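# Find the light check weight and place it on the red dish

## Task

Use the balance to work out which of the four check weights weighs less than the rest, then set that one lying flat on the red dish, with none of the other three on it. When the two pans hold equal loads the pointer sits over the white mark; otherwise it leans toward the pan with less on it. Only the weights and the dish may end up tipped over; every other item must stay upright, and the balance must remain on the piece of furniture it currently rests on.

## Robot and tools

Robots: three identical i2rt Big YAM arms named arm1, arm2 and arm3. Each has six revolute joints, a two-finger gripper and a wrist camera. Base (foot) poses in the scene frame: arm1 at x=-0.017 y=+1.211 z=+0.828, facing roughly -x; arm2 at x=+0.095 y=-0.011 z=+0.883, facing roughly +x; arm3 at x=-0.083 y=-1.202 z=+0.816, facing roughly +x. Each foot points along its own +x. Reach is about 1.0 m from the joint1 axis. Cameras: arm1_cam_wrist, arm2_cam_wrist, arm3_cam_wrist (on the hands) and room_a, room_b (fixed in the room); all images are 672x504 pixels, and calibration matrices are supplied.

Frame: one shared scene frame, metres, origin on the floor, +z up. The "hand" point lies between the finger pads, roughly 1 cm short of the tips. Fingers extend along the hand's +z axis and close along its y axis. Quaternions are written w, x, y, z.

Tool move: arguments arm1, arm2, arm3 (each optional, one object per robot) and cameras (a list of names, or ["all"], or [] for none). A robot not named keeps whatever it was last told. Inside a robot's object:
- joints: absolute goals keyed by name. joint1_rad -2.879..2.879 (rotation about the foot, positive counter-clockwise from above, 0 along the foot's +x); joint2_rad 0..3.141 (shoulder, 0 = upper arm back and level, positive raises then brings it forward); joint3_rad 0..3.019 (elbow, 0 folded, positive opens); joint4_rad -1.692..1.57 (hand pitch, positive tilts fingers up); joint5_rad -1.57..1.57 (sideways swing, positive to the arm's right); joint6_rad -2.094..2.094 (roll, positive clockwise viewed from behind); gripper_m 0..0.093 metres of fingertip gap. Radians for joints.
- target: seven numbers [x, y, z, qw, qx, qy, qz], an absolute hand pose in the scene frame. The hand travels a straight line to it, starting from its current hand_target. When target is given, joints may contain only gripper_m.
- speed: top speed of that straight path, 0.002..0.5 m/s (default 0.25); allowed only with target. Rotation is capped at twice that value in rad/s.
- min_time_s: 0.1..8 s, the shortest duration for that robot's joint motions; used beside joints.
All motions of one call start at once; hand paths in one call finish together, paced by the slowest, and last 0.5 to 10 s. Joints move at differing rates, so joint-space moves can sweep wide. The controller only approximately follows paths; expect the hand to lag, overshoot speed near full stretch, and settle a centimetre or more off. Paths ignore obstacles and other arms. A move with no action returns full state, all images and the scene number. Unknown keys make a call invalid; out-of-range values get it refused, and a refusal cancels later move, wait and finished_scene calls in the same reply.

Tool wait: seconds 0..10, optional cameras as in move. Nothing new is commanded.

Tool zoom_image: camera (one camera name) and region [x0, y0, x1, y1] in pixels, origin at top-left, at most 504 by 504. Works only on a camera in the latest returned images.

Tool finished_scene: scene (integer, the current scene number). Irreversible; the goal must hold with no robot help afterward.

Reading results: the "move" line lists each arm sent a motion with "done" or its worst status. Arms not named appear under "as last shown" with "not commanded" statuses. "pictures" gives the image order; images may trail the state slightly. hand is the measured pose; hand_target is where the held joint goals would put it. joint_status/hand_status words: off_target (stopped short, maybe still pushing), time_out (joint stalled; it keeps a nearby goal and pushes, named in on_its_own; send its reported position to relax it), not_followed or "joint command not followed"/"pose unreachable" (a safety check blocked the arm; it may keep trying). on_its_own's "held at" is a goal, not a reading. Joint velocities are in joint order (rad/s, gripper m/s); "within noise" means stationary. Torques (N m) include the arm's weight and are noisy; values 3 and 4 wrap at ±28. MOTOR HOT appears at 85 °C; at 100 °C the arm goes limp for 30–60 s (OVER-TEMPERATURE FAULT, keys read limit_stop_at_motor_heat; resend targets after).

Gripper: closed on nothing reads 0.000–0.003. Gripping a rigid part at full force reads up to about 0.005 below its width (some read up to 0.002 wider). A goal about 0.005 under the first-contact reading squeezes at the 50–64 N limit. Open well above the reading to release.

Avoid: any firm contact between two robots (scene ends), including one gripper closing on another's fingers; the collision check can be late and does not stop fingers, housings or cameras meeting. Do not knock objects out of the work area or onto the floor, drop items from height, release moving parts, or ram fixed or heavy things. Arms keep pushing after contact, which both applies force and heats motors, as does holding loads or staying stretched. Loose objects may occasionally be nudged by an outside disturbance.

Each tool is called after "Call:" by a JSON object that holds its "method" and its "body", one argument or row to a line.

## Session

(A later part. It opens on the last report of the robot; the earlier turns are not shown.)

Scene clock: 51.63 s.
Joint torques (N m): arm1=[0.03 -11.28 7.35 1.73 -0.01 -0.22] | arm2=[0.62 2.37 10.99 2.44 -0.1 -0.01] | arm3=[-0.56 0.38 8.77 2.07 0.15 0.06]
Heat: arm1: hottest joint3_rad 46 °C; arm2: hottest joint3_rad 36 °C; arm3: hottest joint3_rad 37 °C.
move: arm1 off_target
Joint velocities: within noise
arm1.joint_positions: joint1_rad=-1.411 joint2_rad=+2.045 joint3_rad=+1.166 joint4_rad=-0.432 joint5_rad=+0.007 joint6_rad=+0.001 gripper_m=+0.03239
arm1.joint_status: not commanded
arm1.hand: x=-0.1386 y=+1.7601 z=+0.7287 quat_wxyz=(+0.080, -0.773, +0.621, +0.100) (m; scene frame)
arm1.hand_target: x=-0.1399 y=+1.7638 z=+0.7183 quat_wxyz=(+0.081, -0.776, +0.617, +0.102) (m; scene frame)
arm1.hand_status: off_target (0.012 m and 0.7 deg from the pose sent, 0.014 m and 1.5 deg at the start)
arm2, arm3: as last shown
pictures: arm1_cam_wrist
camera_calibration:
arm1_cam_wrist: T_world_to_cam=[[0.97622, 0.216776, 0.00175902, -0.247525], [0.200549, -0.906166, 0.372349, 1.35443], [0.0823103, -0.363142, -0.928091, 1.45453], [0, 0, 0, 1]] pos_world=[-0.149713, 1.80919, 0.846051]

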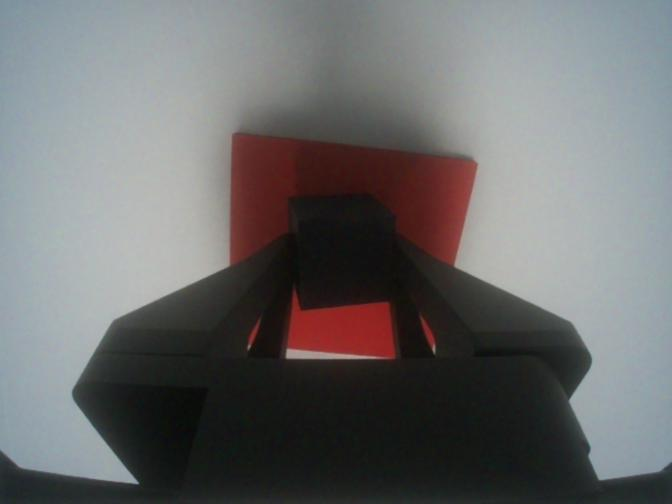

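Call:
{"method": "move", "body": {
  "arm1": {"joints":{"gripper_m":0.037}}
}}

Call:
{"method": "move", "body": {
  "arm1": {"joints":{"gripper_m":0.065}},
  "cameras": ["arm1_cam_wrist","room_a","room_b"]
}}

Call:
{"method": "zoom_image", "body": {
  "camera": "room_a",
  "region": [100, 290, 170, 360]
}}

Scene clock: 52.63 s.
Joint torques (N m): arm1=[0.03 -12.63 7.3 1.48 0.05 -0.2] | arm2=[0.67 2.2 10.95 2.45 -0.09 -0.01] | arm3=[-0.56 0.44 8.8 2.11 0.14 0.04]
Heat: arm1: hottest joint3_rad 46 °C; arm2: hottest joint3_rad 37 °C; arm3: hottest joint3_rad 37 °C.
move: arm1 done
Joint velocities: within noise
arm1.joint_positions: joint1_rad=-1.411 joint2_rad=+2.060 joint3_rad=+1.166 joint4_rad=-0.423 joint5_rad=+0.006 joint6_rad=+0.001 gripper_m=+0.03692
arm1.joint_status: all done
arm1.hand: x=-0.1386 y=+1.7588 z=+0.7211 quat_wxyz=(+0.077, -0.773, +0.621, +0.098) (m; scene frame)
arm1.hand_target: x=-0.1399 y=+1.7637 z=+0.7182 quat_wxyz=(+0.081, -0.776, +0.617, +0.102) (m; scene frame)
arm1.hand_status: not commanded
arm2, arm3: as last shown
pictures: none

Scene clock: 53.23 s.
Joint torques (N m): arm1=[-0.44 -12.92 7.25 1.35 0.07 -0.18] | arm2=[0.56 2.55 11 2.44 -0.1 -0.01] | arm3=[-0.56 0.38 8.81 2.07 0.14 0.05]
Heat: arm1: hottest joint3_rad 46 °C; arm2: hottest joint3_rad 37 °C; arm3: hottest joint3_rad 37 °C.
move: arm1 done
Joint velocities: within noise
arm1.joint_positions: joint1_rad=-1.411 joint2_rad=+2.060 joint3_rad=+1.166 joint4_rad=-0.423 joint5_rad=+0.006 joint6_rad=+0.001 gripper_m=+0.06480
arm1.joint_status: all done
arm1.hand: x=-0.1386 y=+1.7588 z=+0.7211 quat_wxyz=(+0.077, -0.773, +0.621, +0.098) (m; scene frame)
arm1.hand_target: x=-0.1399 y=+1.7637 z=+0.7182 quat_wxyz=(+0.081, -0.776, +0.617, +0.102) (m; scene frame)
arm1.hand_status: not commanded
arm2, arm3: as last shown
pictures: arm1_cam_wrist, room_a, room_b
camera_calibration:
arm1_cam_wrist: T_world_to_cam=[[0.976133, 0.217172, 0.000660188, -0.247167], [0.200845, -0.903899, 0.377662, 1.34827], [0.0826142, -0.368516, -0.925943, 1.45481], [0, 0, 0, 1]] pos_world=[-0.149714, 1.8085, 0.838042]

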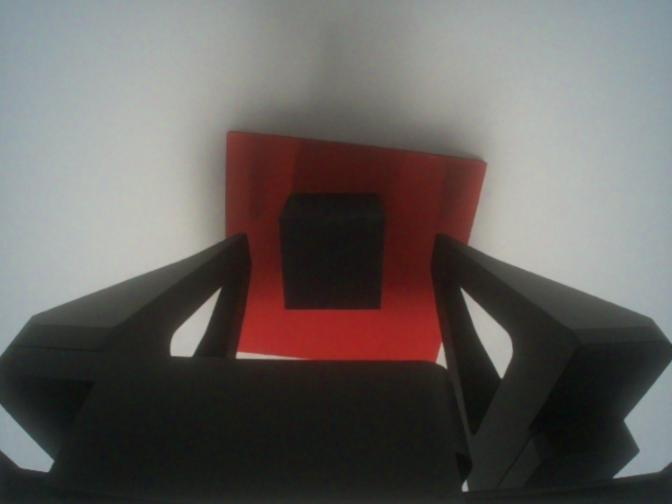

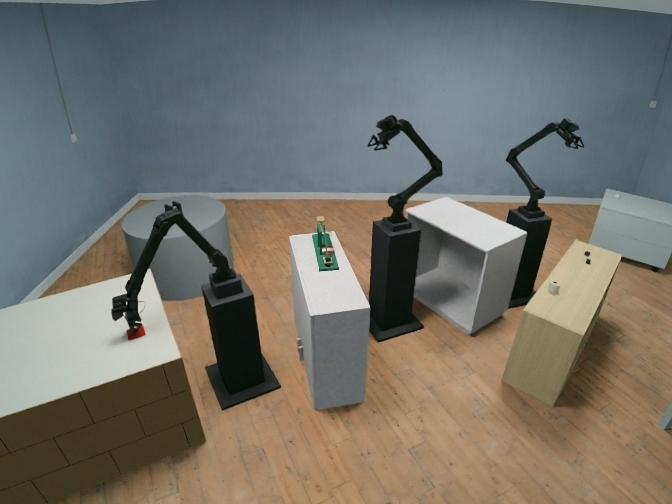

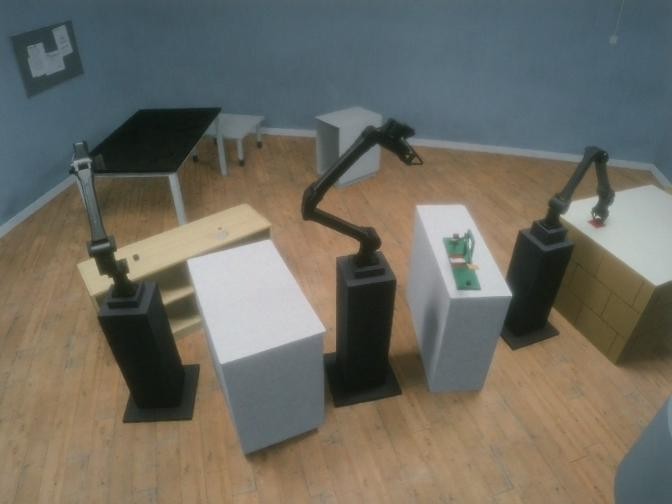

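Scaled by 7.200 from the camera's 672x504 image, which has a finer 960x720 frame.

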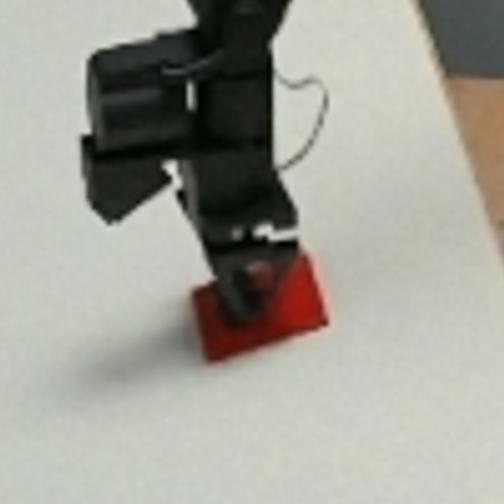

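Flat on the dish. Raise and finish.

Call:
{"method": "move", "body": {
  "arm1": {"target":[-0.139,1.745,0.86,0.081,-0.777,0.617,0.102],"speed":0.2},
  "cameras": ["arm1_cam_wrist","arm2_cam_wrist"]
}}

Scene clock: 54.87 s.
Joint torques (N m): arm1=[0.56 -13.8 10.86 0.5 0.11 -0.14] | arm2=[0.56 2.49 10.96 2.45 -0.09 0] | arm3=[-0.56 0.38 8.83 2.09 0.14 0.05]
Heat: arm1: hottest joint3_rad 46 °C; arm2: hottest joint3_rad 37 °C; arm3: hottest joint3_rad 37 °C.
move: arm1 off_target
Joint velocities: within noise
arm1.joint_positions: joint1_rad=-1.411 joint2_rad=+1.795 joint3_rad=+1.148 joint4_rad=-0.703 joint5_rad=+0.006 joint6_rad=+0.001 gripper_m=+0.06490
arm1.joint_status: not commanded
arm1.hand: x=-0.1313 y=+1.7304 z=+0.8388 quat_wxyz=(+0.067, -0.775, +0.623, +0.085) (m; scene frame)
arm1.hand_target: x=-0.1389 y=+1.7444 z=+0.8603 quat_wxyz=(+0.081, -0.776, +0.617, +0.102) (m; scene frame)
arm1.hand_status: off_target (0.027 m and 2.6 deg from the pose sent, 0.140 m and 0.9 deg at the start)
arm2, arm3: as last shown
pictures: arm1_cam_wrist, arm2_cam_wrist
camera_calibration:
arm1_cam_wrist: T_world_to_cam=[[0.976073, 0.217443, 0.000670894, -0.24863], [0.19827, -0.891264, 0.407844, 1.22917], [0.0892809, -0.397953, -0.913051, 1.59382], [0, 0, 0, 1]] pos_world=[-0.143324, 1.78384, 0.954091]
arm2_cam_wrist: T_world_to_cam=[[0.997814, -0.0659704, -0.00393283, -0.0886084], [-0.0617763, -0.909927, -0.410143, 0.786286], [0.0234787, 0.409489, -0.912013, 1.33161], [0, 0, 0, 1]] pos_world=[0.105724, 0.164337, 1.53659]

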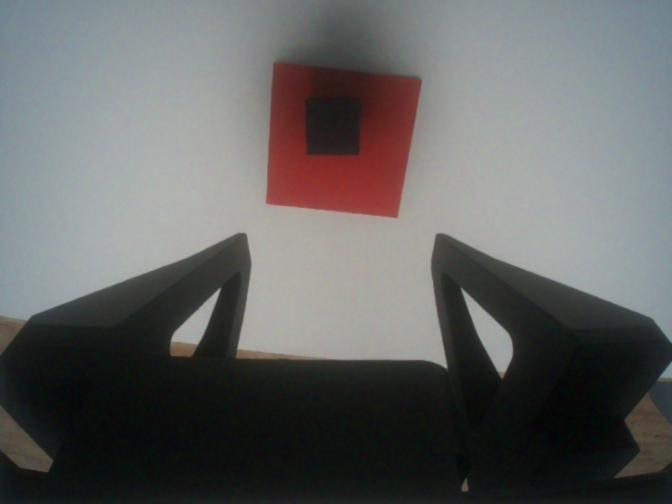

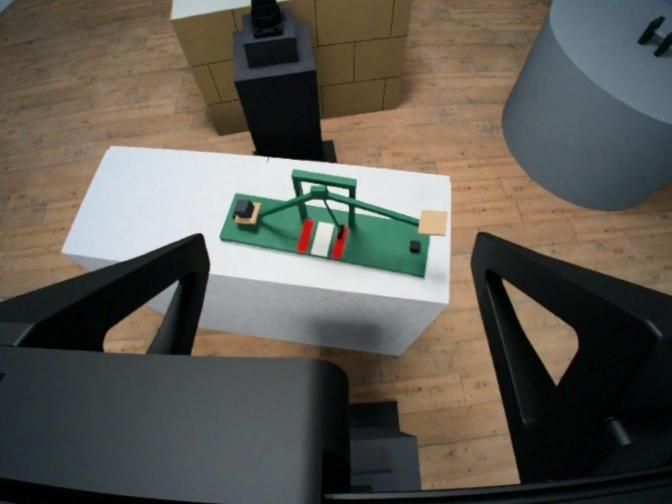

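Call:
{"method": "finished_scene", "body": {
  "scene": 1
}}

The scene is finished: the task was done.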